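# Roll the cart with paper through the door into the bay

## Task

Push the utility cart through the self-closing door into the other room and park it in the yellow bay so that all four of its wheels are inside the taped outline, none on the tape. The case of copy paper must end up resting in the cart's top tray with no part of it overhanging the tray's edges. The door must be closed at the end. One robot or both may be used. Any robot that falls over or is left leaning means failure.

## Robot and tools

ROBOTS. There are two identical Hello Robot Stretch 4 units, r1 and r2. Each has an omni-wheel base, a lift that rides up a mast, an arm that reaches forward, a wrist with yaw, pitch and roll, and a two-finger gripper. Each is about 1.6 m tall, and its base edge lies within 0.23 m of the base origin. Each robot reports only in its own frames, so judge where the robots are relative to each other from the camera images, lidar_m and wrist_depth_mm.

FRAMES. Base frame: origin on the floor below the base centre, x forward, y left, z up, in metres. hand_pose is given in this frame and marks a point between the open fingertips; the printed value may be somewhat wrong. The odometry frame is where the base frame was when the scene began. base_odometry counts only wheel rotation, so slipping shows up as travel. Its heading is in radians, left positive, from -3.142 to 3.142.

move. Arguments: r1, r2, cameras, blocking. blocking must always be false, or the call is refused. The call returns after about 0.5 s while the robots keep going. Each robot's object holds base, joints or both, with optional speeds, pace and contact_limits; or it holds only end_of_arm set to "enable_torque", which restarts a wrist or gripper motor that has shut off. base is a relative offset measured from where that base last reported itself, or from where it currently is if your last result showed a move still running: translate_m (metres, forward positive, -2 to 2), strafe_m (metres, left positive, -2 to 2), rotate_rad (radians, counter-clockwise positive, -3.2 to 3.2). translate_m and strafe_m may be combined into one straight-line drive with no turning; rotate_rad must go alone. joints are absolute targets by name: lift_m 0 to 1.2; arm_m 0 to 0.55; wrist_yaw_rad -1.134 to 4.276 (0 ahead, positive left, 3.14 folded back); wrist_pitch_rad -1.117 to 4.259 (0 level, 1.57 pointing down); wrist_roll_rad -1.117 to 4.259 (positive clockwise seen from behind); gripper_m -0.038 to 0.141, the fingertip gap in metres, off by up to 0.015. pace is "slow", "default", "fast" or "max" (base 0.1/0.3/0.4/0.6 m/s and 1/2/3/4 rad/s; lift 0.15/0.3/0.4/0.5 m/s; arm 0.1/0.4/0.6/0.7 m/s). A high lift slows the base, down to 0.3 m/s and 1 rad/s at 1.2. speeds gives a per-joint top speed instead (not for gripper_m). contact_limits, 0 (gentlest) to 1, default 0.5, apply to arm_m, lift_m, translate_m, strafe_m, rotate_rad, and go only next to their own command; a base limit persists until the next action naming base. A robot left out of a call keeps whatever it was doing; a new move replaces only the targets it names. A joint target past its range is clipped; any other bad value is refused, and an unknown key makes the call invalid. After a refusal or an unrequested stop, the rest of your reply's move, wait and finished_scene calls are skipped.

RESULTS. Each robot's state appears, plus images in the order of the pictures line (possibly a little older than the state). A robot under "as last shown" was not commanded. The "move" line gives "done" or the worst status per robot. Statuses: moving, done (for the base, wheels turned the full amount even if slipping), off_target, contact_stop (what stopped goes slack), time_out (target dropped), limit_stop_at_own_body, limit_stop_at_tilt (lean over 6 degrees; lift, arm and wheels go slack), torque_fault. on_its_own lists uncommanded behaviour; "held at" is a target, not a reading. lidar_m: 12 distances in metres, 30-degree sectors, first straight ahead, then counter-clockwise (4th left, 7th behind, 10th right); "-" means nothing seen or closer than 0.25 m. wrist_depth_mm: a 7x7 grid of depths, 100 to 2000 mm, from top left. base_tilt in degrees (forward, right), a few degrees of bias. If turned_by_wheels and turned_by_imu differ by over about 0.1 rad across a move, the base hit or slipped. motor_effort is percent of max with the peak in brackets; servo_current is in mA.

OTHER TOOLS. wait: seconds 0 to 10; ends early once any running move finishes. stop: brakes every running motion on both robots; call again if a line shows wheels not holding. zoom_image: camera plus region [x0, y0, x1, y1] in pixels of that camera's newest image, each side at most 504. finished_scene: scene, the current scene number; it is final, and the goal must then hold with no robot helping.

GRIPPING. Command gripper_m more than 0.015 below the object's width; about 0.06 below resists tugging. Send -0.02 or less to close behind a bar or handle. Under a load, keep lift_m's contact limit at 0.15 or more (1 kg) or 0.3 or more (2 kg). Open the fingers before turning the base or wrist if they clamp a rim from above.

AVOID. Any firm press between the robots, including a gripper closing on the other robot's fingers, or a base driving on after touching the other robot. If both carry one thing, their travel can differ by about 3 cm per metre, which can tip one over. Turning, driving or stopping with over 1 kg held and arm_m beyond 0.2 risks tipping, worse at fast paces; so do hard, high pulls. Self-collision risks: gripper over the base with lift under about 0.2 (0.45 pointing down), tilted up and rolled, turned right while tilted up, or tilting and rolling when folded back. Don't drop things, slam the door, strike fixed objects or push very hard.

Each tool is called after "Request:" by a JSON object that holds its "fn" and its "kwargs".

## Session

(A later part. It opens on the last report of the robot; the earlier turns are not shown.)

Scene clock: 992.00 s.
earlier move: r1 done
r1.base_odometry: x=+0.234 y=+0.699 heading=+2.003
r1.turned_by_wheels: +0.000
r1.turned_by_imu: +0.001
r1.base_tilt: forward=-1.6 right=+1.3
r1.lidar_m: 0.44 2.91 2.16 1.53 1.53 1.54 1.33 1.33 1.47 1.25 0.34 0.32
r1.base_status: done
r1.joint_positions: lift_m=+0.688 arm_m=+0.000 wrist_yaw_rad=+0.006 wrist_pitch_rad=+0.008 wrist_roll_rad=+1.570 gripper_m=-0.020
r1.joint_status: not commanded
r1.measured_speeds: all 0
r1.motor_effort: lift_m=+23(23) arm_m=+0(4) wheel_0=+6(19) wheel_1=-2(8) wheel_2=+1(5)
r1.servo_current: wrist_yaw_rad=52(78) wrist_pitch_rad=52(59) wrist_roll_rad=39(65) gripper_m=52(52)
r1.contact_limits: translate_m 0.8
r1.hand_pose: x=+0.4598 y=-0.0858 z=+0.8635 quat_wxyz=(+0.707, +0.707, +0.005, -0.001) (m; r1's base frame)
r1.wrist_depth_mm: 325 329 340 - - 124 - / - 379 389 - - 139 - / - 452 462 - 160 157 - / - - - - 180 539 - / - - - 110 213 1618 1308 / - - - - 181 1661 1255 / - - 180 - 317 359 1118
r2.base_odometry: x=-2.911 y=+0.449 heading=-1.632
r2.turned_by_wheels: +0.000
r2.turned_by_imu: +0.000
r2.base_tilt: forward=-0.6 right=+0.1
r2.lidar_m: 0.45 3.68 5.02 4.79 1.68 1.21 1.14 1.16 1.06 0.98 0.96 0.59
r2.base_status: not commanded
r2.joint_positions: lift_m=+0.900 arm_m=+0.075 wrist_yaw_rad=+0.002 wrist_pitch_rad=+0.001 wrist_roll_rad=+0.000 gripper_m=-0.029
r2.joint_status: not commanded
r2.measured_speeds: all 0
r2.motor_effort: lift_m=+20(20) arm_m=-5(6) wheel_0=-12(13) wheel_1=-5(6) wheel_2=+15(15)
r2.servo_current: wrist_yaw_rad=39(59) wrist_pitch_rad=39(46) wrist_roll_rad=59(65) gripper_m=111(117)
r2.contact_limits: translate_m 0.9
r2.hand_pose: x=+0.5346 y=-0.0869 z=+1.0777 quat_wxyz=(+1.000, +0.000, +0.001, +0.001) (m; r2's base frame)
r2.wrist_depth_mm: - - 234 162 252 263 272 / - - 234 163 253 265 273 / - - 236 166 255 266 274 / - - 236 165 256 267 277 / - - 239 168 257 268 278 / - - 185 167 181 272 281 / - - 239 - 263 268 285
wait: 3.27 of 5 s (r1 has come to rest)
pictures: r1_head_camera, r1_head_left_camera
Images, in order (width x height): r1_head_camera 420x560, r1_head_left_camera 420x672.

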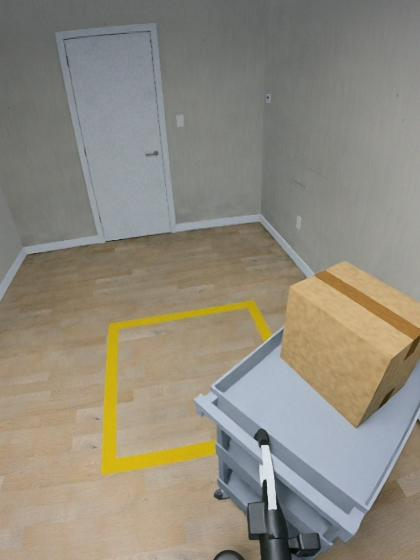

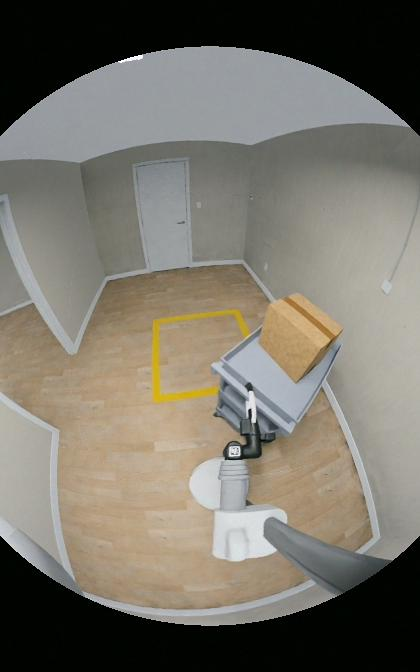

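Request:
{"fn": "move", "kwargs": {"blocking": false, "r1": {"base":{"translate_m":0.05,"strafe_m":-0.42},"pace":"slow","contact_limits":{"translate_m":0.8}}}}

Request:
{"fn": "wait", "kwargs": {"seconds": 7, "cameras": ["r1_head_camera","r1_head_left_camera"]}}

Scene clock: 998.00 s.
move: r1 moving
r1.base_odometry: x=+0.246 y=+0.706 heading=+2.004
r1.turned_by_wheels: +0.001
r1.turned_by_imu: +0.000
r1.base_tilt: forward=-1.6 right=+1.2
r1.lidar_m: 0.46 2.94 2.19 1.52 1.52 1.54 1.32 1.32 1.42 1.23 0.34 0.31
r1.base_status: translate_m moving; strafe_m moving
r1.joint_positions: lift_m=+0.688 arm_m=+0.000 wrist_yaw_rad=+0.006 wrist_pitch_rad=+0.008 wrist_roll_rad=+1.570 gripper_m=-0.020
r1.joint_status: not commanded
r1.measured_speeds: translate_m=+0.006 strafe_m=-0.053 rotate_rad=+0.001 lift_m=+0.000 arm_m=+0.000 wrist_yaw_rad=+0.000 wrist_pitch_rad=+0.000 wrist_roll_rad=+0.000
r1.motor_effort: lift_m=+23(23) arm_m=-4(4) wheel_0=+11(14) wheel_1=-6(6) wheel_2=+1(2)
r1.servo_current: wrist_yaw_rad=39(65) wrist_pitch_rad=52(65) wrist_roll_rad=46(65) gripper_m=46(52)
r1.contact_limits: translate_m 0.8
r1.hand_pose: x=+0.4598 y=-0.0858 z=+0.8635 quat_wxyz=(+0.707, +0.707, +0.005, -0.001) (m; r1's base frame)
r1.wrist_depth_mm: 324 330 340 - - 124 - / - 379 384 - - 135 - / - 455 462 - 160 156 - / - - - - 180 539 - / - - - 109 213 1618 1308 / - - - 121 182 1618 1205 / - - 178 - 314 364 1118
r2: as last shown
r2.lidar_m: 0.46 3.74 5.02 4.79 1.65 1.23 1.13 1.21 1.05 0.99 0.98 0.58
r2.motor_effort: lift_m=+20(20) arm_m=-5(6) wheel_0=-12(12) wheel_1=-6(6) wheel_2=+15(15)
r2.servo_current: wrist_yaw_rad=52(52) wrist_pitch_rad=39(46) wrist_roll_rad=52(59) gripper_m=111(117)
r2.contact_limits: translate_m 0.9
r2.wrist_depth_mm: - - 232 161 252 264 272 / - - 235 163 254 263 274 / - - 235 167 254 265 274 / - - 236 164 257 266 277 / - - 238 168 258 268 279 / - - 185 167 181 272 282 / - - 240 - 262 270 283
pictures: none

Scene clock: 1002.93 s.
earlier move: r1 done
r1.base_odometry: x=+0.594 y=+0.921 heading=+2.004
r1.turned_by_wheels: +0.000
r1.turned_by_imu: +0.000
r1.base_tilt: forward=-1.6 right=+1.3
r1.lidar_m: 0.43 3.41 2.51 1.93 1.94 1.47 1.28 1.28 0.95 0.82 0.84 0.34
r1.base_status: done
r1.joint_positions: lift_m=+0.688 arm_m=+0.000 wrist_yaw_rad=+0.006 wrist_pitch_rad=+0.008 wrist_roll_rad=+1.570 gripper_m=-0.020
r1.joint_status: not commanded
r1.measured_speeds: all 0
r1.motor_effort: lift_m=+23(23) arm_m=-3(4) wheel_0=+5(14) wheel_1=-2(7) wheel_2=+1(4)
r1.servo_current: wrist_yaw_rad=46(78) wrist_pitch_rad=52(65) wrist_roll_rad=39(72) gripper_m=46(59)
r1.contact_limits: translate_m 0.8
r1.hand_pose: x=+0.4598 y=-0.0858 z=+0.8635 quat_wxyz=(+0.707, +0.707, +0.005, -0.001) (m; r1's base frame)
r1.wrist_depth_mm: 329 334 340 - 151 153 - / 362 373 377 103 165 165 - / - 424 427 112 180 180 - / - 508 492 122 198 609 - / - - - - 219 1708 - / - - - - 184 1661 1281 / - - 180 154 174 345 1229
r2.base_odometry: x=-2.911 y=+0.449 heading=-1.632
r2.turned_by_wheels: +0.000
r2.turned_by_imu: +0.001
r2.base_tilt: forward=-0.6 right=+0.1
r2.lidar_m: 0.47 3.73 5.02 4.80 1.67 1.22 1.14 1.18 1.05 1.00 0.95 0.57
r2.base_status: not commanded
r2.joint_positions: lift_m=+0.900 arm_m=+0.075 wrist_yaw_rad=+0.002 wrist_pitch_rad=+0.001 wrist_roll_rad=+0.000 gripper_m=-0.029
r2.joint_status: not commanded
r2.measured_speeds: all 0
r2.motor_effort: lift_m=+20(20) arm_m=-5(6) wheel_0=-12(13) wheel_1=-6(6) wheel_2=+15(16)
r2.servo_current: wrist_yaw_rad=46(65) wrist_pitch_rad=33(52) wrist_roll_rad=46(65) gripper_m=98(117)
r2.contact_limits: translate_m 0.9
r2.hand_pose: x=+0.5346 y=-0.0869 z=+1.0777 quat_wxyz=(+1.000, +0.000, +0.001, +0.001) (m; r2's base frame)
r2.wrist_depth_mm: - - 233 161 251 263 272 / - - 234 163 253 264 273 / - - 235 167 255 267 276 / - - 236 165 256 268 277 / - - 237 167 258 268 278 / - - 186 167 181 272 282 / - - 239 - 262 270 282
wait: 4.93 of 7 s (r1 has come to rest)
pictures: r1_head_camera, r1_head_left_camera
Images, in order (width x height): r1_head_camera 420x560, r1_head_left_camera 420x672.

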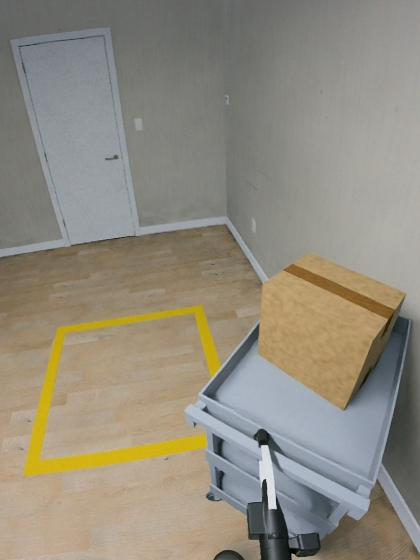

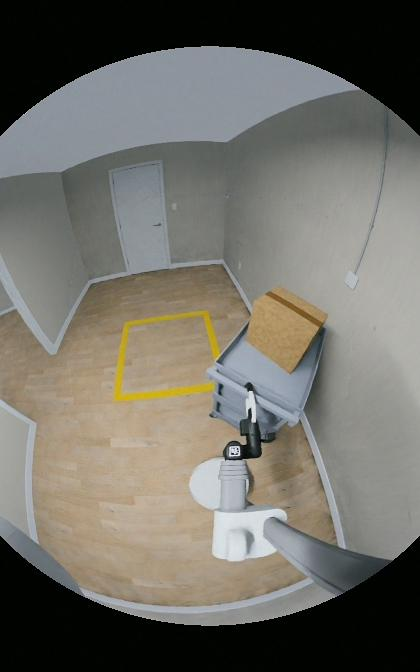

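Request:
{"fn": "move", "kwargs": {"blocking": false, "r1": {"base":{"translate_m":-0.5,"strafe_m":-0.1},"pace":"slow","contact_limits":{"translate_m":0.8}}}}

Request:
{"fn": "wait", "kwargs": {"seconds": 8, "cameras": ["r1_head_camera","r1_head_left_camera"]}}

Scene clock: 1014.20 s.
move: r1 moving
r1.base_odometry: x=+0.602 y=+0.911 heading=+2.003
r1.turned_by_wheels: +0.000
r1.turned_by_imu: -0.001
r1.base_tilt: forward=-1.5 right=+1.3
r1.lidar_m: 0.44 3.40 2.50 1.93 1.94 1.44 1.26 1.25 0.97 0.83 0.39 0.37
r1.base_status: translate_m moving; strafe_m moving
r1.joint_positions: lift_m=+0.688 arm_m=+0.000 wrist_yaw_rad=+0.006 wrist_pitch_rad=+0.008 wrist_roll_rad=+1.570 gripper_m=-0.020
r1.joint_status: not commanded
r1.measured_speeds: translate_m=-0.049 strafe_m=-0.010 rotate_rad=-0.001 lift_m=+0.000 arm_m=+0.000 wrist_yaw_rad=+0.000 wrist_pitch_rad=+0.000 wrist_roll_rad=+0.000
r1.motor_effort: lift_m=+23(23) arm_m=-4(4) wheel_0=-7(7) wheel_1=-9(9) wheel_2=+10(11)
r1.servo_current: wrist_yaw_rad=39(65) wrist_pitch_rad=59(59) wrist_roll_rad=52(65) gripper_m=46(52)
r1.contact_limits: translate_m 0.8
r1.hand_pose: x=+0.4598 y=-0.0858 z=+0.8635 quat_wxyz=(+0.707, +0.707, +0.005, -0.001) (m; r1's base frame)
r1.wrist_depth_mm: 334 338 342 - 154 156 - / - 375 379 107 169 169 - / - 424 430 - 183 - - / - 496 492 - 200 - - / - - - - 220 1756 - / - - - - 182 1661 1308 / - - 180 135 180 349 1160
r2: as last shown
r2.turned_by_imu: +0.000
r2.lidar_m: 0.45 3.71 5.05 4.79 1.70 1.22 1.13 1.18 1.06 0.98 0.96 0.60
r2.motor_effort: lift_m=+20(20) arm_m=-6(6) wheel_0=-12(13) wheel_1=-6(6) wheel_2=+15(15)
r2.servo_current: wrist_yaw_rad=46(59) wrist_pitch_rad=39(46) wrist_roll_rad=46(52) gripper_m=111(117)
r2.contact_limits: translate_m 0.9
r2.wrist_depth_mm: - - 232 161 252 263 273 / - - 235 163 254 264 272 / - - 235 167 255 266 276 / - - 236 165 256 267 277 / - - 238 167 257 270 279 / - - 186 167 180 272 281 / - - 239 - 262 270 283
pictures: none

Scene clock: 1020.07 s.
earlier move: r1 done
r1.base_odometry: x=+0.895 y=+0.509 heading=+2.003
r1.turned_by_wheels: -0.001
r1.turned_by_imu: -0.003
r1.base_tilt: forward=-1.6 right=+1.3
r1.lidar_m: 0.40 3.69 2.17 1.91 1.50 0.90 0.77 0.76 0.95 0.84 0.85 0.43
r1.base_status: done
r1.joint_positions: lift_m=+0.688 arm_m=+0.000 wrist_yaw_rad=-0.002 wrist_pitch_rad=+0.008 wrist_roll_rad=+1.570 gripper_m=-0.020
r1.joint_status: not commanded
r1.measured_speeds: all 0
r1.motor_effort: lift_m=+23(23) arm_m=-3(4) wheel_0=-7(14) wheel_1=-4(9) wheel_2=+1(11)
r1.servo_current: wrist_yaw_rad=39(78) wrist_pitch_rad=59(59) wrist_roll_rad=46(72) gripper_m=52(59)
r1.contact_limits: translate_m 0.8
r1.hand_pose: x=+0.4591 y=-0.0880 z=+0.8635 quat_wxyz=(+0.707, +0.707, +0.002, -0.004) (m; r1's base frame)
r1.wrist_depth_mm: - - - - 216 - - / - 410 413 160 221 - - / - 424 421 164 224 - - / - 449 442 167 228 - - / - 473 469 170 233 - - / - 504 480 174 183 1708 - / - - 179 145 240 549 -
r2.base_odometry: x=-2.911 y=+0.449 heading=-1.632
r2.turned_by_wheels: +0.000
r2.turned_by_imu: +0.001
r2.base_tilt: forward=-0.6 right=+0.1
r2.lidar_m: 0.47 3.75 5.01 4.78 1.69 1.20 1.13 1.17 1.05 1.00 0.98 0.58
r2.base_status: not commanded
r2.joint_positions: lift_m=+0.900 arm_m=+0.075 wrist_yaw_rad=+0.002 wrist_pitch_rad=+0.001 wrist_roll_rad=+0.000 gripper_m=-0.029
r2.joint_status: not commanded
r2.measured_speeds: all 0
r2.motor_effort: lift_m=+20(20) arm_m=-5(6) wheel_0=-12(13) wheel_1=-6(6) wheel_2=+15(15)
r2.servo_current: wrist_yaw_rad=46(59) wrist_pitch_rad=46(52) wrist_roll_rad=59(59) gripper_m=111(117)
r2.contact_limits: translate_m 0.9
r2.hand_pose: x=+0.5346 y=-0.0869 z=+1.0777 quat_wxyz=(+1.000, +0.000, +0.001, +0.001) (m; r2's base frame)
r2.wrist_depth_mm: - - 233 162 252 264 273 / - - 235 163 253 264 273 / - - 236 167 254 265 276 / - - 236 164 255 268 276 / - - 237 167 257 270 279 / - - 186 167 181 272 281 / - - 239 - 263 270 283
wait: 5.87 of 8 s (r1 has come to rest)
pictures: r1_head_camera, r1_head_left_camera
Images, in order (width x height): r1_head_camera 420x560, r1_head_left_camera 420x672.

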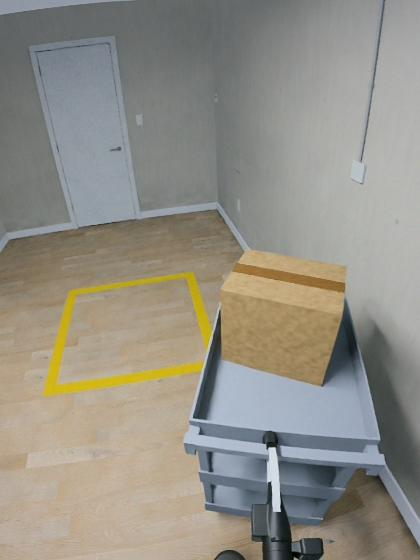

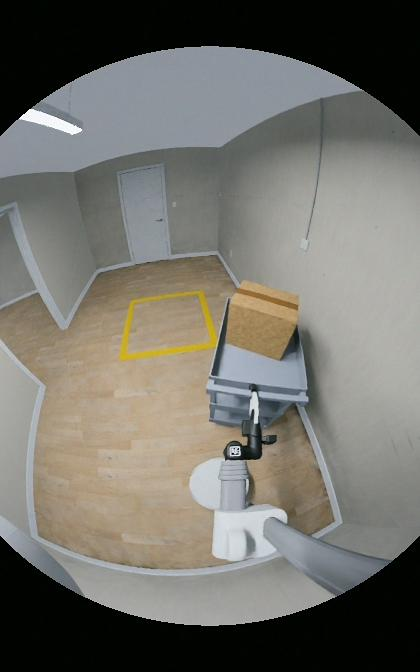

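Request:
{"fn": "move", "kwargs": {"blocking": false, "r1": {"base":{"translate_m":0.06,"strafe_m":-0.3},"pace":"slow","contact_limits":{"translate_m":0.8}}}}

Request:
{"fn": "wait", "kwargs": {"seconds": 5}}

Request:
{"fn": "move", "kwargs": {"blocking": false, "r1": {"base":{"rotate_rad":0.4},"pace":"slow","contact_limits":{"rotate_rad":0.8}}}}

Request:
{"fn": "wait", "kwargs": {"seconds": 3}}

Request:
{"fn": "move", "kwargs": {"blocking": false, "r1": {"base":{"translate_m":0.25,"strafe_m":-0.2},"pace":"slow","contact_limits":{"translate_m":0.8}}}}

Request:
{"fn": "wait", "kwargs": {"seconds": 5, "cameras": ["r1_head_camera","r1_head_left_camera"]}}

Scene clock: 1038.13 s.
move: r1 moving
r1.base_odometry: x=+0.905 y=+0.516 heading=+2.003
r1.turned_by_wheels: +0.000
r1.turned_by_imu: +0.000
r1.base_tilt: forward=-1.6 right=+1.2
r1.lidar_m: 0.40 3.73 2.20 1.91 1.54 0.89 0.77 0.76 0.93 0.83 0.85 0.41
r1.base_status: translate_m moving; strafe_m moving
r1.joint_positions: lift_m=+0.688 arm_m=+0.000 wrist_yaw_rad=-0.002 wrist_pitch_rad=+0.008 wrist_roll_rad=+1.570 gripper_m=-0.020
r1.joint_status: not commanded
r1.measured_speeds: translate_m=+0.010 strafe_m=-0.050 rotate_rad=-0.001 lift_m=+0.000 arm_m=+0.000 wrist_yaw_rad=+0.000 wrist_pitch_rad=+0.000 wrist_roll_rad=+0.000
r1.motor_effort: lift_m=+23(23) arm_m=-1(4) wheel_0=+11(11) wheel_1=-4(6) wheel_2=-6(7)
r1.servo_current: wrist_yaw_rad=46(65) wrist_pitch_rad=52(59) wrist_roll_rad=46(72) gripper_m=39(52)
r1.contact_limits: translate_m 0.8
r1.hand_pose: x=+0.4591 y=-0.0880 z=+0.8635 quat_wxyz=(+0.707, +0.707, +0.002, -0.004) (m; r1's base frame)
r1.wrist_depth_mm: - - - 156 213 - - / - 404 407 159 218 - - / - 415 421 220 222 - - / - 439 445 165 225 - - / - 473 466 228 230 - - / - 504 488 173 235 1756 - / - - 179 174 239 530 -
r2: as last shown
r2.turned_by_imu: +0.000
r2.lidar_m: 0.46 3.72 5.03 4.80 1.69 1.22 1.13 1.21 1.04 0.98 0.95 0.59
r2.servo_current: wrist_yaw_rad=39(65) wrist_pitch_rad=46(46) wrist_roll_rad=46(52) gripper_m=111(117)
r2.contact_limits: translate_m 0.9
r2.wrist_depth_mm: - - 233 161 251 263 274 / - - 234 163 253 265 273 / - - 236 167 254 266 274 / - - 236 165 256 267 277 / - - 239 168 258 268 279 / - - 186 167 180 273 281 / - - 240 - 263 270 283
pictures: none

Scene clock: 1041.93 s.
earlier move: r1 done
r1.base_odometry: x=+1.142 y=+0.689 heading=+2.003
r1.turned_by_wheels: +0.000
r1.turned_by_imu: -0.001
r1.base_tilt: forward=-1.6 right=+1.3
r1.lidar_m: 0.35 0.35 3.05 2.19 1.46 0.86 0.76 0.75 0.62 0.52 0.54 0.45
r1.base_status: done
r1.joint_positions: lift_m=+0.688 arm_m=+0.000 wrist_yaw_rad=+0.003 wrist_pitch_rad=+0.008 wrist_roll_rad=+1.570 gripper_m=-0.020
r1.joint_status: not commanded
r1.measured_speeds: all 0
r1.motor_effort: lift_m=+23(23) arm_m=+4(4) wheel_0=+5(16) wheel_1=-2(7) wheel_2=-4(7)
r1.servo_current: wrist_yaw_rad=65(72) wrist_pitch_rad=52(65) wrist_roll_rad=65(72) gripper_m=46(52)
r1.contact_limits: translate_m 0.8
r1.hand_pose: x=+0.4595 y=-0.0865 z=+0.8635 quat_wxyz=(+0.707, +0.707, +0.004, -0.002) (m; r1's base frame)
r1.wrist_depth_mm: 569 554 559 208 285 306 - / - - - 200 270 - - / - - - 193 258 - - / - 452 449 244 250 - - / - 445 449 181 240 - - / - 442 445 179 232 - - / - 445 179 167 221 - -
r2.base_odometry: x=-2.911 y=+0.449 heading=-1.632
r2.turned_by_wheels: +0.000
r2.turned_by_imu: +0.001
r2.base_tilt: forward=-0.6 right=+0.1
r2.lidar_m: 0.50 3.74 5.01 4.80 1.66 1.21 1.15 1.20 1.04 0.99 0.95 0.58
r2.base_status: not commanded
r2.joint_positions: lift_m=+0.900 arm_m=+0.075 wrist_yaw_rad=+0.002 wrist_pitch_rad=+0.001 wrist_roll_rad=+0.000 gripper_m=-0.029
r2.joint_status: not commanded
r2.measured_speeds: all 0
r2.motor_effort: lift_m=+20(20) arm_m=-5(6) wheel_0=-12(13) wheel_1=-6(6) wheel_2=+15(16)
r2.servo_current: wrist_yaw_rad=33(65) wrist_pitch_rad=39(52) wrist_roll_rad=39(59) gripper_m=104(117)
r2.contact_limits: translate_m 0.9
r2.hand_pose: x=+0.5346 y=-0.0869 z=+1.0777 quat_wxyz=(+1.000, +0.000, +0.001, +0.001) (m; r2's base frame)
r2.wrist_depth_mm: - - 233 162 252 263 273 / - - 233 163 253 264 273 / - - 236 166 255 265 274 / - - 236 165 256 268 277 / - - 238 167 257 268 278 / - - 186 167 181 272 281 / - - 240 - 262 271 282
wait: 3.80 of 5 s (r1 has come to rest)
pictures: none

Scene clock: 1042.43 s.
move: r1 moving
r1.base_odometry: x=+1.142 y=+0.689 heading=+2.127
r1.turned_by_wheels: +0.124
r1.turned_by_imu: +0.124
r1.base_tilt: forward=-1.6 right=+1.3
r1.lidar_m: 0.35 3.60 2.39 2.20 1.20 0.82 0.76 0.79 0.60 0.53 0.56 0.44
r1.base_status: rotate_rad moving
r1.joint_positions: lift_m=+0.688 arm_m=+0.000 wrist_yaw_rad=-0.014 wrist_pitch_rad=+0.008 wrist_roll_rad=+1.570 gripper_m=-0.020
r1.joint_status: not commanded
r1.measured_speeds: translate_m=-0.003 strafe_m=+0.000 rotate_rad=+0.487 lift_m=+0.000 arm_m=+0.000 wrist_yaw_rad=-0.035 wrist_pitch_rad=+0.000 wrist_roll_rad=+0.000
r1.motor_effort: lift_m=+23(23) arm_m=+4(4) wheel_0=-11(12) wheel_1=-5(6) wheel_2=-16(16)
r1.servo_current: wrist_yaw_rad=85(85) wrist_pitch_rad=52(59) wrist_roll_rad=52(59) gripper_m=52(52)
r1.contact_limits: rotate_rad 0.8
r1.hand_pose: x=+0.4580 y=-0.0914 z=+0.8635 quat_wxyz=(+0.707, +0.707, -0.002, -0.008) (m; r1's base frame)
r1.wrist_depth_mm: - - - 201 267 - - / - - - 194 258 - - / - - - 187 250 - - / - 442 445 240 243 - - / - 449 445 178 236 - - / - 445 195 172 182 - - / - 445 449 143 223 - -
r2: as last shown
r2.turned_by_imu: +0.000
r2.lidar_m: 0.48 3.74 5.02 4.80 1.67 1.22 1.14 1.20 1.04 0.99 0.97 0.59
r2.motor_effort: lift_m=+20(20) arm_m=-5(5) wheel_0=-12(13) wheel_1=-6(6) wheel_2=+15(15)
r2.servo_current: wrist_yaw_rad=52(72) wrist_pitch_rad=39(46) wrist_roll_rad=39(65) gripper_m=111(117)
r2.contact_limits: translate_m 0.9
r2.wrist_depth_mm: - - 233 162 252 263 273 / - - 235 163 254 264 274 / - - 235 166 255 265 276 / - - 237 165 256 268 276 / - - 238 168 257 270 279 / - - 186 167 181 272 281 / - - 240 - 260 270 282
pictures: none

Scene clock: 1043.50 s.
earlier move: r1 done
r1.base_odometry: x=+1.142 y=+0.689 heading=+2.402
r1.turned_by_wheels: +0.275
r1.turned_by_imu: +0.276
r1.base_tilt: forward=-1.6 right=+1.3
r1.lidar_m: 0.42 3.07 2.24 1.93 0.95 0.77 0.75 0.68 0.55 0.54 0.42 0.39
r1.base_status: done
r1.joint_positions: lift_m=+0.688 arm_m=+0.000 wrist_yaw_rad=-0.008 wrist_pitch_rad=+0.008 wrist_roll_rad=+1.570 gripper_m=-0.020
r1.joint_status: not commanded
r1.measured_speeds: all 0
r1.motor_effort: lift_m=+23(23) arm_m=-4(4) wheel_0=-4(14) wheel_1=-4(6) wheel_2=-3(18)
r1.servo_current: wrist_yaw_rad=65(91) wrist_pitch_rad=52(59) wrist_roll_rad=39(65) gripper_m=52(52)
r1.contact_limits: rotate_rad 0.8
r1.hand_pose: x=+0.4586 y=-0.0897 z=+0.8635 quat_wxyz=(+0.707, +0.707, +0.000, -0.006) (m; r1's base frame)
r1.wrist_depth_mm: - 384 377 - 190 - - / - 384 392 - 198 - - / - 415 415 145 207 - - / - 459 452 - 216 - - / - 508 496 161 225 1708 - / - - 525 174 183 1661 - / - - 181 135 248 128 1308
r2.base_odometry: x=-2.911 y=+0.449 heading=-1.632
r2.turned_by_wheels: +0.000
r2.turned_by_imu: +0.000
r2.base_tilt: forward=-0.6 right=+0.1
r2.lidar_m: 0.48 3.76 5.02 4.78 1.68 1.22 1.14 1.18 1.06 0.99 0.98 0.61
r2.base_status: not commanded
r2.joint_positions: lift_m=+0.900 arm_m=+0.075 wrist_yaw_rad=+0.002 wrist_pitch_rad=+0.001 wrist_roll_rad=+0.000 gripper_m=-0.029
r2.joint_status: not commanded
r2.measured_speeds: all 0
r2.motor_effort: lift_m=+20(20) arm_m=-5(6) wheel_0=-13(13) wheel_1=-5(6) wheel_2=+15(15)
r2.servo_current: wrist_yaw_rad=39(72) wrist_pitch_rad=46(46) wrist_roll_rad=46(65) gripper_m=104(117)
r2.contact_limits: translate_m 0.9
r2.hand_pose: x=+0.5346 y=-0.0869 z=+1.0777 quat_wxyz=(+1.000, +0.000, +0.001, +0.001) (m; r2's base frame)
r2.wrist_depth_mm: - - 232 162 252 263 273 / - - 234 163 253 263 274 / - - 236 167 256 266 276 / - - 237 164 256 268 277 / - - 239 167 257 268 278 / - - 185 167 181 272 281 / - - 239 - 263 270 282
wait: 1.07 of 3 s (r1 has come to rest)
pictures: none

Scene clock: 1044.00 s.
move: r1 moving
r1.base_odometry: x=+1.140 y=+0.702 heading=+2.402
r1.turned_by_wheels: +0.000
r1.turned_by_imu: +0.000
r1.base_tilt: forward=-1.6 right=+1.2
r1.lidar_m: 0.41 3.06 2.24 1.95 0.95 0.78 0.75 0.69 0.55 0.54 0.46 0.38
r1.base_status: translate_m moving; strafe_m moving
r1.joint_positions: lift_m=+0.688 arm_m=+0.000 wrist_yaw_rad=-0.003 wrist_pitch_rad=+0.008 wrist_roll_rad=+1.570 gripper_m=-0.020
r1.joint_status: not commanded
r1.measured_speeds: translate_m=+0.041 strafe_m=-0.033 rotate_rad=+0.002 lift_m=+0.000 arm_m=+0.000 wrist_yaw_rad=+0.026 wrist_pitch_rad=+0.000 wrist_roll_rad=+0.000
r1.motor_effort: lift_m=+23(23) arm_m=+4(4) wheel_0=+11(12) wheel_1=-4(7) wheel_2=-11(11)
r1.servo_current: wrist_yaw_rad=46(72) wrist_pitch_rad=52(65) wrist_roll_rad=52(65) gripper_m=39(52)
r1.contact_limits: translate_m 0.8
r1.hand_pose: x=+0.4590 y=-0.0883 z=+0.8635 quat_wxyz=(+0.707, +0.707, +0.002, -0.004) (m; r1's base frame)
r1.wrist_depth_mm: - 370 370 - 185 - - / - 382 387 134 194 - - / - 410 418 - 203 - - / - 455 452 - 213 - - / - 508 500 156 224 1756 - / - - - 186 229 1661 - / - - 180 143 246 1430 1308
r2: as last shown
r2.base_tilt: forward=-0.5 right=+0.1
r2.lidar_m: 0.48 3.73 5.02 4.81 1.64 1.23 1.14 1.20 1.06 1.00 0.96 0.58
r2.motor_effort: lift_m=+20(20) arm_m=-5(5) wheel_0=-12(13) wheel_1=-5(6) wheel_2=+15(15)
r2.servo_current: wrist_yaw_rad=52(52) wrist_pitch_rad=39(52) wrist_roll_rad=46(59) gripper_m=111(111)
r2.contact_limits: translate_m 0.9
r2.wrist_depth_mm: - - 233 162 252 263 272 / - - 234 163 253 263 272 / - - 236 166 254 265 276 / - - 237 165 256 267 277 / - - 239 168 257 270 279 / - - 185 167 181 272 281 / - - 239 - 262 270 282
pictures: none

Scene clock: 1047.93 s.
earlier move: r1 done
r1.base_odometry: x=+1.092 y=+1.005 heading=+2.402
r1.turned_by_wheels: +0.000
r1.turned_by_imu: +0.001
r1.base_tilt: forward=-1.6 right=+1.3
r1.lidar_m: 0.45 3.01 2.41 2.35 1.29 1.05 1.02 0.51 0.40 0.38 0.44 0.37
r1.base_status: done
r1.joint_positions: lift_m=+0.688 arm_m=+0.000 wrist_yaw_rad=+0.004 wrist_pitch_rad=+0.008 wrist_roll_rad=+1.570 gripper_m=-0.020
r1.joint_status: not commanded
r1.measured_speeds: all 0
r1.motor_effort: lift_m=+23(23) arm_m=+4(4) wheel_0=+7(17) wheel_1=-2(7) wheel_2=-1(11)
r1.servo_current: wrist_yaw_rad=39(78) wrist_pitch_rad=59(65) wrist_roll_rad=46(72) gripper_m=46(52)
r1.contact_limits: translate_m 0.8
r1.hand_pose: x=+0.4597 y=-0.0862 z=+0.8635 quat_wxyz=(+0.707, +0.707, +0.004, -0.001) (m; r1's base frame)
r1.wrist_depth_mm: 349 353 355 117 173 174 - / - 375 379 122 183 - - / - 413 421 - 195 - - / - 469 466 - 206 - - / - - 517 148 222 1756 - / - - - 186 232 1618 1255 / - - 180 138 177 1464 1255
r2.base_odometry: x=-2.911 y=+0.449 heading=-1.632
r2.turned_by_wheels: +0.000
r2.turned_by_imu: +0.001
r2.base_tilt: forward=-0.6 right=+0.1
r2.lidar_m: 0.46 3.72 5.00 4.79 1.68 1.18 1.13 1.19 1.06 1.00 0.96 0.60
r2.base_status: not commanded
r2.joint_positions: lift_m=+0.900 arm_m=+0.075 wrist_yaw_rad=+0.002 wrist_pitch_rad=+0.001 wrist_roll_rad=+0.000 gripper_m=-0.029
r2.joint_status: not commanded
r2.measured_speeds: all 0
r2.motor_effort: lift_m=+20(20) arm_m=-5(6) wheel_0=-13(13) wheel_1=-6(6) wheel_2=+15(15)
r2.servo_current: wrist_yaw_rad=52(59) wrist_pitch_rad=46(52) wrist_roll_rad=65(65) gripper_m=104(124)
r2.contact_limits: translate_m 0.9
r2.hand_pose: x=+0.5346 y=-0.0869 z=+1.0777 quat_wxyz=(+1.000, +0.000, +0.001, +0.001) (m; r2's base frame)
r2.wrist_depth_mm: - - 233 162 251 263 273 / - - 236 163 252 264 273 / - - 236 166 254 265 276 / - - 236 165 256 268 277 / - - 239 167 257 268 278 / - - 185 167 181 271 279 / - - 239 - 264 268 283
wait: 3.93 of 5 s (r1 has come to rest)
pictures: r1_head_camera, r1_head_left_camera
Images, in order (width x height): r1_head_camera 420x560, r1_head_left_camera 420x672.

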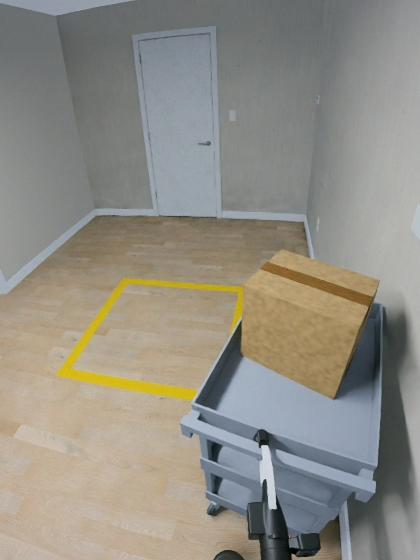

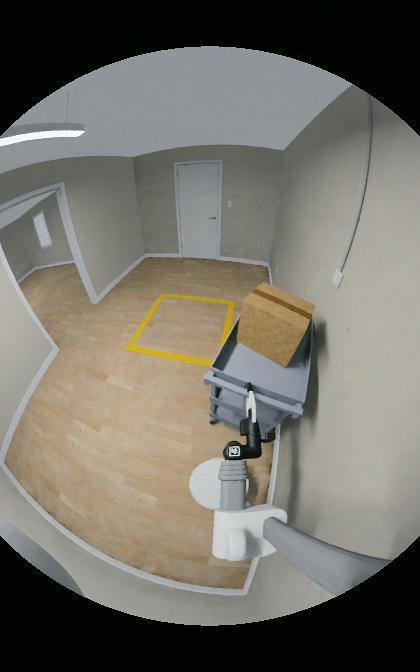

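Request:
{"fn": "move", "kwargs": {"blocking": false, "r1": {"base":{"rotate_rad":0.25},"pace":"slow","contact_limits":{"rotate_rad":0.8}}}}

Request:
{"fn": "wait", "kwargs": {"seconds": 3}}

Request:
{"fn": "move", "kwargs": {"blocking": false, "r1": {"base":{"translate_m":0.22,"strafe_m":-0.16},"pace":"slow","contact_limits":{"translate_m":0.8}}}}

Request:
{"fn": "wait", "kwargs": {"seconds": 5}}

Request:
{"fn": "move", "kwargs": {"blocking": false, "r1": {"base":{"translate_m":0.22,"strafe_m":-0.16},"pace":"slow","contact_limits":{"translate_m":0.8}}}}

Request:
{"fn": "wait", "kwargs": {"seconds": 5, "cameras": ["r1_head_camera","r1_head_left_camera"]}}

Scene clock: 1065.53 s.
move: r1 moving
r1.base_odometry: x=+1.092 y=+1.005 heading=+2.526
r1.turned_by_wheels: +0.124
r1.turned_by_imu: +0.123
r1.base_tilt: forward=-1.5 right=+1.3
r1.lidar_m: 0.44 3.00 2.37 2.06 1.21 1.05 0.80 0.48 0.39 0.38 0.39 0.36
r1.base_status: rotate_rad moving
r1.joint_positions: lift_m=+0.688 arm_m=+0.000 wrist_yaw_rad=-0.011 wrist_pitch_rad=+0.008 wrist_roll_rad=+1.570 gripper_m=-0.020
r1.joint_status: not commanded
r1.measured_speeds: translate_m=+0.001 strafe_m=-0.002 rotate_rad=+0.488 lift_m=+0.000 arm_m=+0.000 wrist_yaw_rad=-0.042 wrist_pitch_rad=+0.000 wrist_roll_rad=+0.000
r1.motor_effort: lift_m=+23(23) arm_m=-1(4) wheel_0=-18(18) wheel_1=-7(8) wheel_2=-9(11)
r1.servo_current: wrist_yaw_rad=85(85) wrist_pitch_rad=52(59) wrist_roll_rad=65(65) gripper_m=39(52)
r1.contact_limits: rotate_rad 0.8
r1.hand_pose: x=+0.4583 y=-0.0906 z=+0.8635 quat_wxyz=(+0.707, +0.707, -0.001, -0.007) (m; r1's base frame)
r1.wrist_depth_mm: 343 353 353 116 172 172 - / - 379 387 121 184 - - / - 424 427 - 196 - - / - 477 473 - 209 - - / - - - 154 224 1708 - / - - 195 177 182 1661 1281 / - - 178 138 262 127 1229
r2: as last shown
r2.turned_by_imu: +0.000
r2.base_tilt: forward=-0.6 right=+0.2
r2.lidar_m: 0.48 3.74 5.02 4.80 1.68 1.20 1.12 1.19 1.07 1.00 0.96 0.60
r2.motor_effort: lift_m=+20(20) arm_m=-5(6) wheel_0=-12(13) wheel_1=-5(6) wheel_2=+15(15)
r2.servo_current: wrist_yaw_rad=33(59) wrist_pitch_rad=39(46) wrist_roll_rad=39(52) gripper_m=111(111)
r2.contact_limits: translate_m 0.9
r2.wrist_depth_mm: - - 233 162 252 263 273 / - - 234 163 254 264 273 / - - 235 166 255 265 277 / - - 236 165 255 267 276 / - - 238 167 259 268 278 / - - 186 167 181 271 279 / - - 239 - 262 270 283
pictures: none

Scene clock: 1066.33 s.
earlier move: r1 done
r1.base_odometry: x=+1.092 y=+1.005 heading=+2.652
r1.turned_by_wheels: +0.126
r1.turned_by_imu: +0.126
r1.base_tilt: forward=-1.6 right=+1.3
r1.lidar_m: 0.44 3.00 2.36 1.69 1.13 1.03 0.69 0.44 0.37 0.41 0.32 0.33
r1.base_status: done
r1.joint_positions: lift_m=+0.688 arm_m=+0.000 wrist_yaw_rad=-0.003 wrist_pitch_rad=+0.008 wrist_roll_rad=+1.570 gripper_m=-0.020
r1.joint_status: not commanded
r1.measured_speeds: all 0
r1.motor_effort: lift_m=+23(23) arm_m=-4(4) wheel_0=-3(18) wheel_1=-4(8) wheel_2=+0(11)
r1.servo_current: wrist_yaw_rad=46(91) wrist_pitch_rad=46(59) wrist_roll_rad=46(65) gripper_m=39(52)
r1.contact_limits: rotate_rad 0.8
r1.hand_pose: x=+0.4591 y=-0.0882 z=+0.8635 quat_wxyz=(+0.707, +0.707, +0.002, -0.004) (m; r1's base frame)
r1.wrist_depth_mm: 347 336 338 - - 131 - / - 382 389 - 145 146 - / - 455 462 - 163 164 - / - - - 102 187 1537 - / - - - 112 217 1661 1308 / - - - - 182 1708 1229 / - - 180 - 172 345 357
r2.base_odometry: x=-2.911 y=+0.449 heading=-1.632
r2.turned_by_wheels: +0.000
r2.turned_by_imu: +0.000
r2.base_tilt: forward=-0.6 right=+0.1
r2.lidar_m: 0.46 3.72 4.99 4.79 1.70 1.22 1.14 1.18 1.04 0.98 0.97 0.60
r2.base_status: not commanded
r2.joint_positions: lift_m=+0.900 arm_m=+0.075 wrist_yaw_rad=+0.002 wrist_pitch_rad=+0.001 wrist_roll_rad=+0.000 gripper_m=-0.029
r2.joint_status: not commanded
r2.measured_speeds: all 0
r2.motor_effort: lift_m=+20(20) arm_m=-5(6) wheel_0=-12(13) wheel_1=-6(6) wheel_2=+15(15)
r2.servo_current: wrist_yaw_rad=52(59) wrist_pitch_rad=39(46) wrist_roll_rad=46(59) gripper_m=104(117)
r2.contact_limits: translate_m 0.9
r2.hand_pose: x=+0.5346 y=-0.0869 z=+1.0777 quat_wxyz=(+1.000, +0.000, +0.001, +0.001) (m; r2's base frame)
r2.wrist_depth_mm: - - 233 161 252 263 273 / - - 234 163 253 264 272 / - - 236 167 255 266 276 / - - 236 165 257 266 277 / - - 238 167 258 268 278 / - - 186 167 181 272 282 / - - 239 - 262 270 282
wait: 0.80 of 3 s (r1 has come to rest)
pictures: none

Scene clock: 1066.83 s.
move: r1 moving
r1.base_odometry: x=+1.086 y=+1.017 heading=+2.652
r1.turned_by_wheels: +0.000
r1.turned_by_imu: +0.000
r1.base_tilt: forward=-1.6 right=+1.2
r1.lidar_m: 0.43 3.01 2.38 1.72 1.15 1.03 0.62 0.43 0.39 0.40 0.32 0.32
r1.base_status: translate_m moving; strafe_m moving
r1.joint_positions: lift_m=+0.688 arm_m=+0.000 wrist_yaw_rad=-0.003 wrist_pitch_rad=+0.008 wrist_roll_rad=+1.570 gripper_m=-0.020
r1.joint_status: not commanded
r1.measured_speeds: translate_m=+0.043 strafe_m=-0.032 rotate_rad=-0.001 lift_m=+0.000 arm_m=+0.000 wrist_yaw_rad=+0.000 wrist_pitch_rad=+0.000 wrist_roll_rad=+0.000
r1.motor_effort: lift_m=+23(23) arm_m=+0(4) wheel_0=+12(12) wheel_1=-2(6) wheel_2=-9(9)
r1.servo_current: wrist_yaw_rad=46(59) wrist_pitch_rad=52(59) wrist_roll_rad=33(59) gripper_m=46(52)
r1.contact_limits: translate_m 0.8
r1.hand_pose: x=+0.4590 y=-0.0882 z=+0.8635 quat_wxyz=(+0.707, +0.707, +0.002, -0.004) (m; r1's base frame)
r1.wrist_depth_mm: 343 336 336 - - 127 - / - 379 392 - - 142 - / - 459 459 - 160 160 - / - - - - 183 1430 - / - - - 110 215 1661 1308 / - - - - 181 1618 1205 / - - 179 143 172 349 362
r2: as last shown
r2.lidar_m: 0.47 3.70 5.00 4.79 1.70 1.20 1.12 1.17 1.05 0.98 0.97 0.58
r2.motor_effort: lift_m=+20(20) arm_m=-5(5) wheel_0=-13(13) wheel_1=-5(6) wheel_2=+15(15)
r2.servo_current: wrist_yaw_rad=46(65) wrist_pitch_rad=39(46) wrist_roll_rad=52(52) gripper_m=104(117)
r2.contact_limits: translate_m 0.9
r2.wrist_depth_mm: - - 232 162 252 263 273 / - - 234 163 253 265 272 / - - 236 166 256 266 274 / - - 237 165 256 267 277 / - - 238 167 256 270 279 / - - 185 167 181 273 282 / - - 239 - 263 271 285
pictures: none

Scene clock: 1069.20 s.
earlier move: r1 contact_stop
r1.base_odometry: x=+1.008 y=+1.143 heading=+2.742
r1.turned_by_wheels: +0.090
r1.turned_by_imu: +0.134
r1.base_tilt: forward=-1.6 right=+1.3
r1.lidar_m: 0.46 2.45 2.39 1.69 1.25 1.19 0.55 0.40 0.38 0.40 0.29 0.31
r1.base_status: translate_m contact_stop (by the wheels' count: +0.140 of +0.220); strafe_m contact_stop (by the wheels' count: -0.083 of -0.160)
r1.joint_positions: lift_m=+0.688 arm_m=+0.000 wrist_yaw_rad=-0.007 wrist_pitch_rad=+0.008 wrist_roll_rad=+1.570 gripper_m=-0.020
r1.joint_status: not commanded
r1.measured_speeds: all 0
r1.on_its_own: the wheels are slack since a contact_stop
r1.motor_effort: lift_m=+23(23) arm_m=-4(4) wheel_0=+0(37) wheel_1=+0(7) wheel_2=+0(9)
r1.servo_current: wrist_yaw_rad=65(156) wrist_pitch_rad=52(59) wrist_roll_rad=46(65) gripper_m=46(59)
r1.contact_limits: translate_m 0.8
r1.hand_pose: x=+0.4587 y=-0.0895 z=+0.8635 quat_wxyz=(+0.707, +0.707, +0.000, -0.005) (m; r1's base frame)
r1.wrist_depth_mm: 357 - - - - - - / - 436 - - - - - / - - - - - - - / - - - - - - - / - - - - - - 1229 / - - - - - 375 379 / - - - 105 167 1464 1205
r2.base_odometry: x=-2.911 y=+0.449 heading=-1.632
r2.turned_by_wheels: +0.000
r2.turned_by_imu: +0.000
r2.base_tilt: forward=-0.6 right=+0.1
r2.lidar_m: 0.48 3.72 5.01 4.78 1.67 1.22 1.12 1.18 1.05 0.99 0.97 0.58
r2.base_status: not commanded
r2.joint_positions: lift_m=+0.900 arm_m=+0.075 wrist_yaw_rad=+0.002 wrist_pitch_rad=+0.001 wrist_roll_rad=+0.000 gripper_m=-0.029
r2.joint_status: not commanded
r2.measured_speeds: all 0
r2.motor_effort: lift_m=+20(20) arm_m=-5(6) wheel_0=-12(13) wheel_1=-6(6) wheel_2=+15(15)
r2.servo_current: wrist_yaw_rad=46(65) wrist_pitch_rad=46(46) wrist_roll_rad=39(59) gripper_m=98(117)
r2.contact_limits: translate_m 0.9
r2.hand_pose: x=+0.5346 y=-0.0869 z=+1.0777 quat_wxyz=(+1.000, +0.000, +0.001, +0.001) (m; r2's base frame)
r2.wrist_depth_mm: - - 233 161 251 263 273 / - - 235 163 254 264 274 / - - 236 167 254 265 276 / - - 237 165 256 267 276 / - - 239 167 257 268 278 / - - 186 167 181 272 281 / - - 239 - 262 270 282
wait: 2.37 of 5 s (r1 has come to rest)
pictures: none

not run: a stop that you did not command came earlier in this reply.

not run: a stop that you did not command came earlier in this reply.

Request:
{"fn": "stop", "kwargs": {"cameras": ["r1_head_camera","r1_head_left_camera","r1_head_right_camera"]}}

Scene clock: 1071.93 s.
stop: r1's wheels hold again
r1.base_odometry: x=+1.008 y=+1.143 heading=+2.742
r1.turned_by_wheels: +0.000
r1.turned_by_imu: +0.000
r1.base_tilt: forward=-1.6 right=+1.3
r1.lidar_m: 0.47 2.45 2.38 1.72 1.23 1.19 0.54 0.39 0.38 0.42 0.30 0.32
r1.base_status: translate_m contact_stop (by the wheels' count: +0.140 of +0.220); strafe_m contact_stop (by the wheels' count: -0.083 of -0.160)
r1.joint_positions: lift_m=+0.688 arm_m=+0.000 wrist_yaw_rad=-0.007 wrist_pitch_rad=+0.008 wrist_roll_rad=+1.570 gripper_m=-0.020
r1.joint_status: not commanded
r1.measured_speeds: all 0
r1.motor_effort: lift_m=+23(23) arm_m=-4(4) wheel_0=+0(37) wheel_1=+0(7) wheel_2=+0(9)
r1.servo_current: wrist_yaw_rad=59(156) wrist_pitch_rad=65(59) wrist_roll_rad=59(65) gripper_m=52(59)
r1.contact_limits: translate_m 0.8
r1.hand_pose: x=+0.4587 y=-0.0895 z=+0.8635 quat_wxyz=(+0.707, +0.707, +0.000, -0.005) (m; r1's base frame)
r1.wrist_depth_mm: 359 - - - - - - / - 433 - - - - - / - - - - - - - / - - - - - - - / - - - - - - 1205 / - - - - - 375 379 / - - - 105 167 1430 1229
r2.base_odometry: x=-2.911 y=+0.449 heading=-1.632
r2.turned_by_wheels: +0.000
r2.turned_by_imu: +0.000
r2.base_tilt: forward=-0.6 right=+0.1
r2.lidar_m: 0.48 3.74 5.03 4.79 1.67 1.21 1.13 1.18 1.06 1.00 0.96 0.56
r2.base_status: not commanded
r2.joint_positions: lift_m=+0.900 arm_m=+0.075 wrist_yaw_rad=+0.002 wrist_pitch_rad=+0.001 wrist_roll_rad=+0.000 gripper_m=-0.029
r2.joint_status: not commanded
r2.measured_speeds: all 0
r2.motor_effort: lift_m=+20(20) arm_m=-6(6) wheel_0=-12(13) wheel_1=-6(6) wheel_2=+15(15)
r2.servo_current: wrist_yaw_rad=39(65) wrist_pitch_rad=39(46) wrist_roll_rad=39(59) gripper_m=111(117)
r2.contact_limits: translate_m 0.9
r2.hand_pose: x=+0.5346 y=-0.0869 z=+1.0777 quat_wxyz=(+1.000, +0.000, +0.001, +0.001) (m; r2's base frame)
r2.wrist_depth_mm: - - 233 162 251 263 273 / - - 235 163 254 264 273 / - - 235 166 255 265 276 / - - 236 165 256 268 277 / - - 239 168 258 267 279 / - - 185 167 181 272 281 / - - 239 - 260 268 283
pictures: r1_head_camera, r1_head_left_camera, r1_head_right_camera
Images, in order (width x height): r1_head_camera 420x560, r1_head_left_camera 420x672, r1_head_right_camera 420x672.

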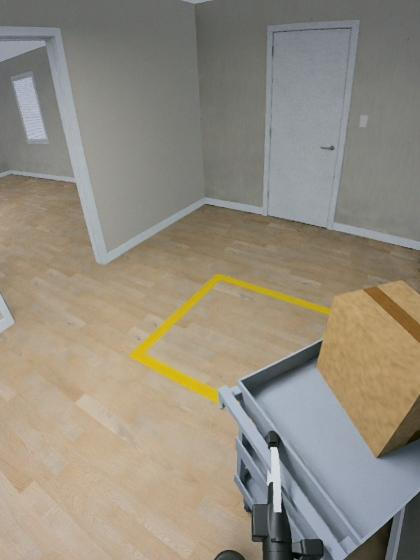

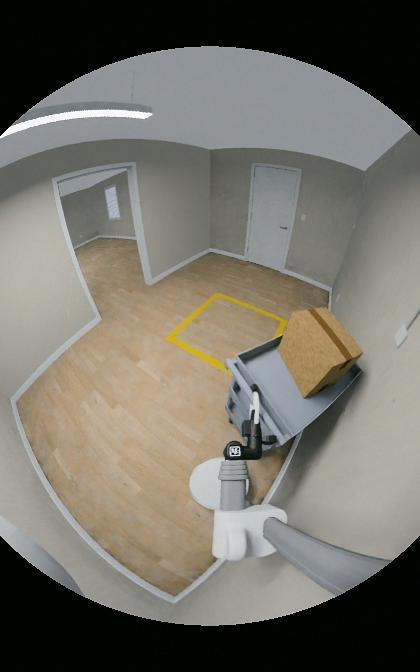

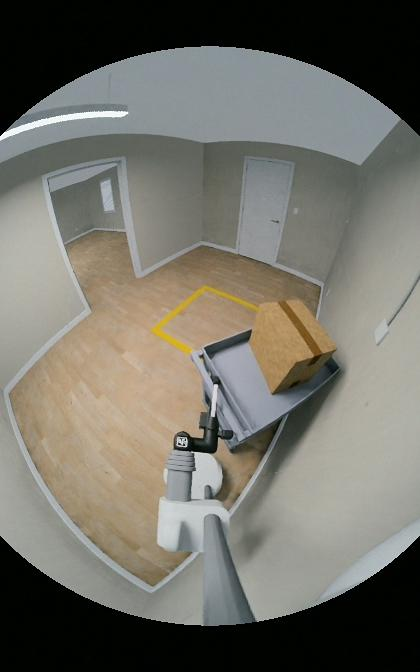

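Request:
{"fn": "move", "kwargs": {"blocking": false, "r1": {"base":{"translate_m":-0.25,"strafe_m":0.28},"pace":"slow","contact_limits":{"translate_m":0.8}}}}

Request:
{"fn": "wait", "kwargs": {"seconds": 6}}

Request:
{"fn": "move", "kwargs": {"blocking": false, "r1": {"base":{"rotate_rad":-0.4},"pace":"slow","contact_limits":{"rotate_rad":0.8}}}}

Request:
{"fn": "wait", "kwargs": {"seconds": 4, "cameras": ["r1_head_camera","r1_head_left_camera"]}}

Scene clock: 1093.60 s.
move: r1 moving
r1.base_odometry: x=+1.012 y=+1.131 heading=+2.741
r1.turned_by_wheels: -0.001
r1.turned_by_imu: -0.002
r1.base_tilt: forward=-1.6 right=+1.3
r1.lidar_m: 0.47 2.47 2.36 1.69 1.23 1.18 0.55 0.40 0.37 0.40 0.29 0.32
r1.base_status: translate_m moving; strafe_m moving
r1.joint_positions: lift_m=+0.688 arm_m=+0.000 wrist_yaw_rad=-0.007 wrist_pitch_rad=+0.008 wrist_roll_rad=+1.570 gripper_m=-0.020
r1.joint_status: not commanded
r1.measured_speeds: translate_m=-0.033 strafe_m=+0.037 rotate_rad=-0.001 lift_m=+0.000 arm_m=+0.000 wrist_yaw_rad=+0.000 wrist_pitch_rad=+0.000 wrist_roll_rad=+0.000
r1.motor_effort: lift_m=+23(23) arm_m=-4(4) wheel_0=-16(17) wheel_1=+2(4) wheel_2=+2(3)
r1.servo_current: wrist_yaw_rad=65(78) wrist_pitch_rad=59(59) wrist_roll_rad=52(59) gripper_m=46(52)
r1.contact_limits: translate_m 0.8
r1.hand_pose: x=+0.4587 y=-0.0895 z=+0.8635 quat_wxyz=(+0.707, +0.707, +0.000, -0.005) (m; r1's base frame)
r1.wrist_depth_mm: 357 345 - - - - - / - 413 - - - - - / - - - - - - - / - - - - - - - / - - - - - 1499 1255 / - - - - - 377 382 / - - - 113 177 1464 1255
r2: as last shown
r2.lidar_m: 0.47 3.73 5.02 4.79 1.68 1.21 1.13 1.18 1.07 0.99 0.97 0.58
r2.motor_effort: lift_m=+20(20) arm_m=-5(5) wheel_0=-12(13) wheel_1=-6(6) wheel_2=+15(15)
r2.servo_current: wrist_yaw_rad=46(59) wrist_pitch_rad=39(46) wrist_roll_rad=46(59) gripper_m=111(117)
r2.contact_limits: translate_m 0.9
r2.wrist_depth_mm: - - 233 162 252 263 272 / - - 235 163 253 264 273 / - - 236 166 255 264 274 / - - 236 165 256 267 276 / - - 238 168 258 267 278 / - - 185 167 180 271 281 / - - 239 - 262 270 283
pictures: none

Scene clock: 1098.10 s.
earlier move: r1 done
r1.base_odometry: x=+1.129 y=+0.788 heading=+2.742
r1.turned_by_wheels: +0.002
r1.turned_by_imu: +0.002
r1.base_tilt: forward=-1.5 right=+1.3
r1.lidar_m: 0.45 2.35 2.25 1.18 0.86 0.83 0.70 0.50 0.49 0.51 0.35 0.31
r1.base_status: done
r1.joint_positions: lift_m=+0.688 arm_m=+0.000 wrist_yaw_rad=+0.002 wrist_pitch_rad=+0.008 wrist_roll_rad=+1.570 gripper_m=-0.020
r1.joint_status: not commanded
r1.measured_speeds: all 0
r1.motor_effort: lift_m=+23(23) arm_m=-4(4) wheel_0=-1(17) wheel_1=+3(6) wheel_2=+5(8)
r1.servo_current: wrist_yaw_rad=46(78) wrist_pitch_rad=39(65) wrist_roll_rad=33(72) gripper_m=46(59)
r1.contact_limits: translate_m 0.8
r1.hand_pose: x=+0.4595 y=-0.0869 z=+0.8635 quat_wxyz=(+0.707, +0.707, +0.004, -0.002) (m; r1's base frame)
r1.wrist_depth_mm: 336 340 - - - - - / - 397 - - - - - / - - - - - - - / - - - - - - - / - - - - - 1618 1182 / - - - - - 375 413 / - - 181 116 167 1430 1229
r2.base_odometry: x=-2.911 y=+0.449 heading=-1.632
r2.turned_by_wheels: +0.000
r2.turned_by_imu: +0.001
r2.base_tilt: forward=-0.6 right=+0.1
r2.lidar_m: 0.48 3.75 5.01 4.79 1.69 1.19 1.14 1.18 1.04 1.00 0.96 0.57
r2.base_status: not commanded
r2.joint_positions: lift_m=+0.900 arm_m=+0.075 wrist_yaw_rad=+0.002 wrist_pitch_rad=+0.001 wrist_roll_rad=+0.000 gripper_m=-0.029
r2.joint_status: not commanded
r2.measured_speeds: all 0
r2.motor_effort: lift_m=+20(20) arm_m=-5(6) wheel_0=-13(13) wheel_1=-6(6) wheel_2=+15(16)
r2.servo_current: wrist_yaw_rad=52(59) wrist_pitch_rad=39(46) wrist_roll_rad=52(65) gripper_m=111(117)
r2.contact_limits: translate_m 0.9
r2.hand_pose: x=+0.5346 y=-0.0869 z=+1.0777 quat_wxyz=(+1.000, +0.000, +0.001, +0.001) (m; r2's base frame)
r2.wrist_depth_mm: - - 233 162 252 263 272 / - - 234 163 253 264 272 / - - 236 167 254 265 276 / - - 236 165 257 267 276 / - - 239 168 257 268 279 / - - 186 167 181 271 281 / - - 239 - 263 268 283
wait: 4.50 of 6 s (r1 has come to rest)
pictures: none

Scene clock: 1098.60 s.
move: r1 moving
r1.base_odometry: x=+1.129 y=+0.787 heading=+2.618
r1.turned_by_wheels: -0.124
r1.turned_by_imu: -0.124
r1.base_tilt: forward=-1.6 right=+1.2
r1.lidar_m: 0.44 2.46 2.26 1.37 0.90 0.80 0.80 0.54 0.49 0.51 0.66 0.31
r1.base_status: rotate_rad moving
r1.joint_positions: lift_m=+0.688 arm_m=+0.000 wrist_yaw_rad=+0.015 wrist_pitch_rad=+0.008 wrist_roll_rad=+1.570 gripper_m=-0.020
r1.joint_status: not commanded
r1.measured_speeds: translate_m=+0.000 strafe_m=+0.001 rotate_rad=-0.484 lift_m=+0.000 arm_m=+0.000 wrist_yaw_rad=+0.006 wrist_pitch_rad=+0.000 wrist_roll_rad=+0.000
r1.motor_effort: lift_m=+23(23) arm_m=-2(4) wheel_0=+20(20) wheel_1=+9(9) wheel_2=+12(13)
r1.servo_current: wrist_yaw_rad=98(98) wrist_pitch_rad=52(52) wrist_roll_rad=59(65) gripper_m=46(52)
r1.contact_limits: rotate_rad 0.8
r1.hand_pose: x=+0.4606 y=-0.0830 z=+0.8635 quat_wxyz=(+0.707, +0.707, +0.008, +0.003) (m; r1's base frame)
r1.wrist_depth_mm: 324 322 - - - - - / - 375 382 - - 124 - / - 455 462 - - 147 - / - - - - - 168 - / - - - - 210 1499 1205 / - - - 110 228 1756 1229 / - - 178 - 167 364 1182
r2: as last shown
r2.turned_by_imu: +0.000
r2.lidar_m: 0.47 3.73 5.00 4.79 1.66 1.21 1.14 1.20 1.06 1.01 0.95 0.58
r2.motor_effort: lift_m=+20(20) arm_m=-5(6) wheel_0=-12(13) wheel_1=-6(6) wheel_2=+15(15)
r2.servo_current: wrist_yaw_rad=52(59) wrist_pitch_rad=46(46) wrist_roll_rad=46(59) gripper_m=111(111)
r2.contact_limits: translate_m 0.9
r2.wrist_depth_mm: - - 232 162 252 262 272 / - - 235 163 253 264 273 / - - 235 167 255 266 276 / - - 236 165 255 270 277 / - - 238 168 258 268 279 / - - 185 167 181 271 281 / - - 240 - 263 271 283
pictures: none

Scene clock: 1099.67 s.
earlier move: r1 done
r1.base_odometry: x=+1.129 y=+0.788 heading=+2.343
r1.turned_by_wheels: -0.275
r1.turned_by_imu: -0.276
r1.base_tilt: forward=-1.6 right=+1.3
r1.lidar_m: 0.43 3.05 2.31 2.19 1.07 0.85 0.84 0.65 0.50 0.50 0.56 0.40
r1.base_status: done
r1.joint_positions: lift_m=+0.688 arm_m=+0.000 wrist_yaw_rad=-0.003 wrist_pitch_rad=+0.008 wrist_roll_rad=+1.570 gripper_m=-0.020
r1.joint_status: not commanded
r1.measured_speeds: all 0
r1.motor_effort: lift_m=+23(23) arm_m=+0(4) wheel_0=+0(22) wheel_1=+1(11) wheel_2=+2(13)
r1.servo_current: wrist_yaw_rad=39(104) wrist_pitch_rad=52(59) wrist_roll_rad=52(72) gripper_m=52(52)
r1.contact_limits: rotate_rad 0.8
r1.hand_pose: x=+0.4591 y=-0.0882 z=+0.8635 quat_wxyz=(+0.707, +0.707, +0.002, -0.004) (m; r1's base frame)
r1.wrist_depth_mm: - - 517 - 193 - - / - 387 387 - 202 - - / - 413 421 148 208 - - / - 445 445 - 218 - - / - 500 492 162 228 - - / - - 517 183 232 1756 - / - - 177 144 248 1430 1281
r2.base_odometry: x=-2.911 y=+0.449 heading=-1.632
r2.turned_by_wheels: +0.000
r2.turned_by_imu: +0.000
r2.base_tilt: forward=-0.6 right=+0.1
r2.lidar_m: 0.48 3.74 5.02 4.79 1.69 1.22 1.13 1.19 1.06 1.00 0.97 0.58
r2.base_status: not commanded
r2.joint_positions: lift_m=+0.900 arm_m=+0.075 wrist_yaw_rad=+0.002 wrist_pitch_rad=+0.001 wrist_roll_rad=+0.000 gripper_m=-0.029
r2.joint_status: not commanded
r2.measured_speeds: all 0
r2.motor_effort: lift_m=+20(20) arm_m=-5(6) wheel_0=-12(13) wheel_1=-6(6) wheel_2=+15(15)
r2.servo_current: wrist_yaw_rad=39(59) wrist_pitch_rad=46(52) wrist_roll_rad=39(59) gripper_m=104(117)
r2.contact_limits: translate_m 0.9
r2.hand_pose: x=+0.5346 y=-0.0869 z=+1.0777 quat_wxyz=(+1.000, +0.000, +0.001, +0.001) (m; r2's base frame)
r2.wrist_depth_mm: - - 233 161 251 263 272 / - - 233 163 254 263 273 / - - 236 167 254 266 276 / - - 236 165 256 267 277 / - - 239 168 258 267 279 / - - 185 167 181 273 282 / - - 239 - 260 268 283
wait: 1.07 of 4 s (r1 has come to rest)
pictures: r1_head_camera, r1_head_left_camera
Images, in order (width x height): r1_head_camera 420x560, r1_head_left_camera 420x672.

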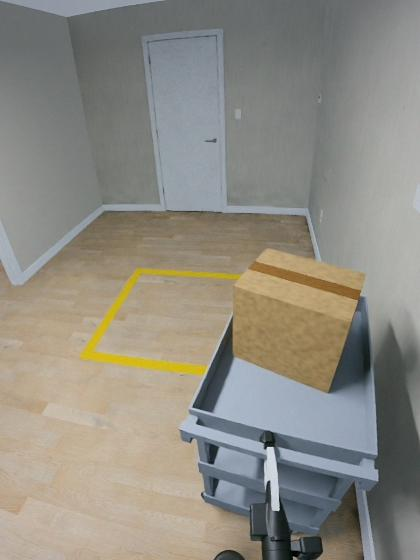

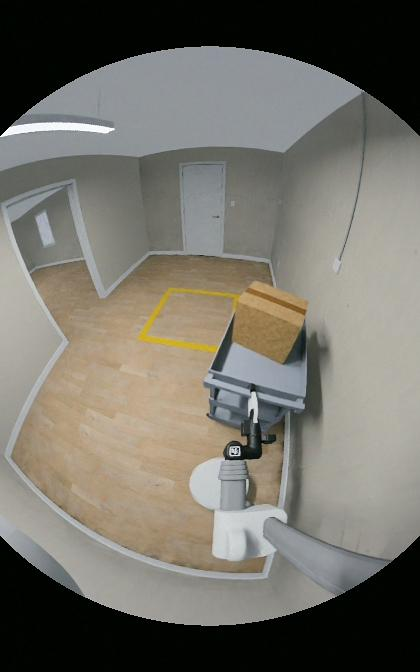

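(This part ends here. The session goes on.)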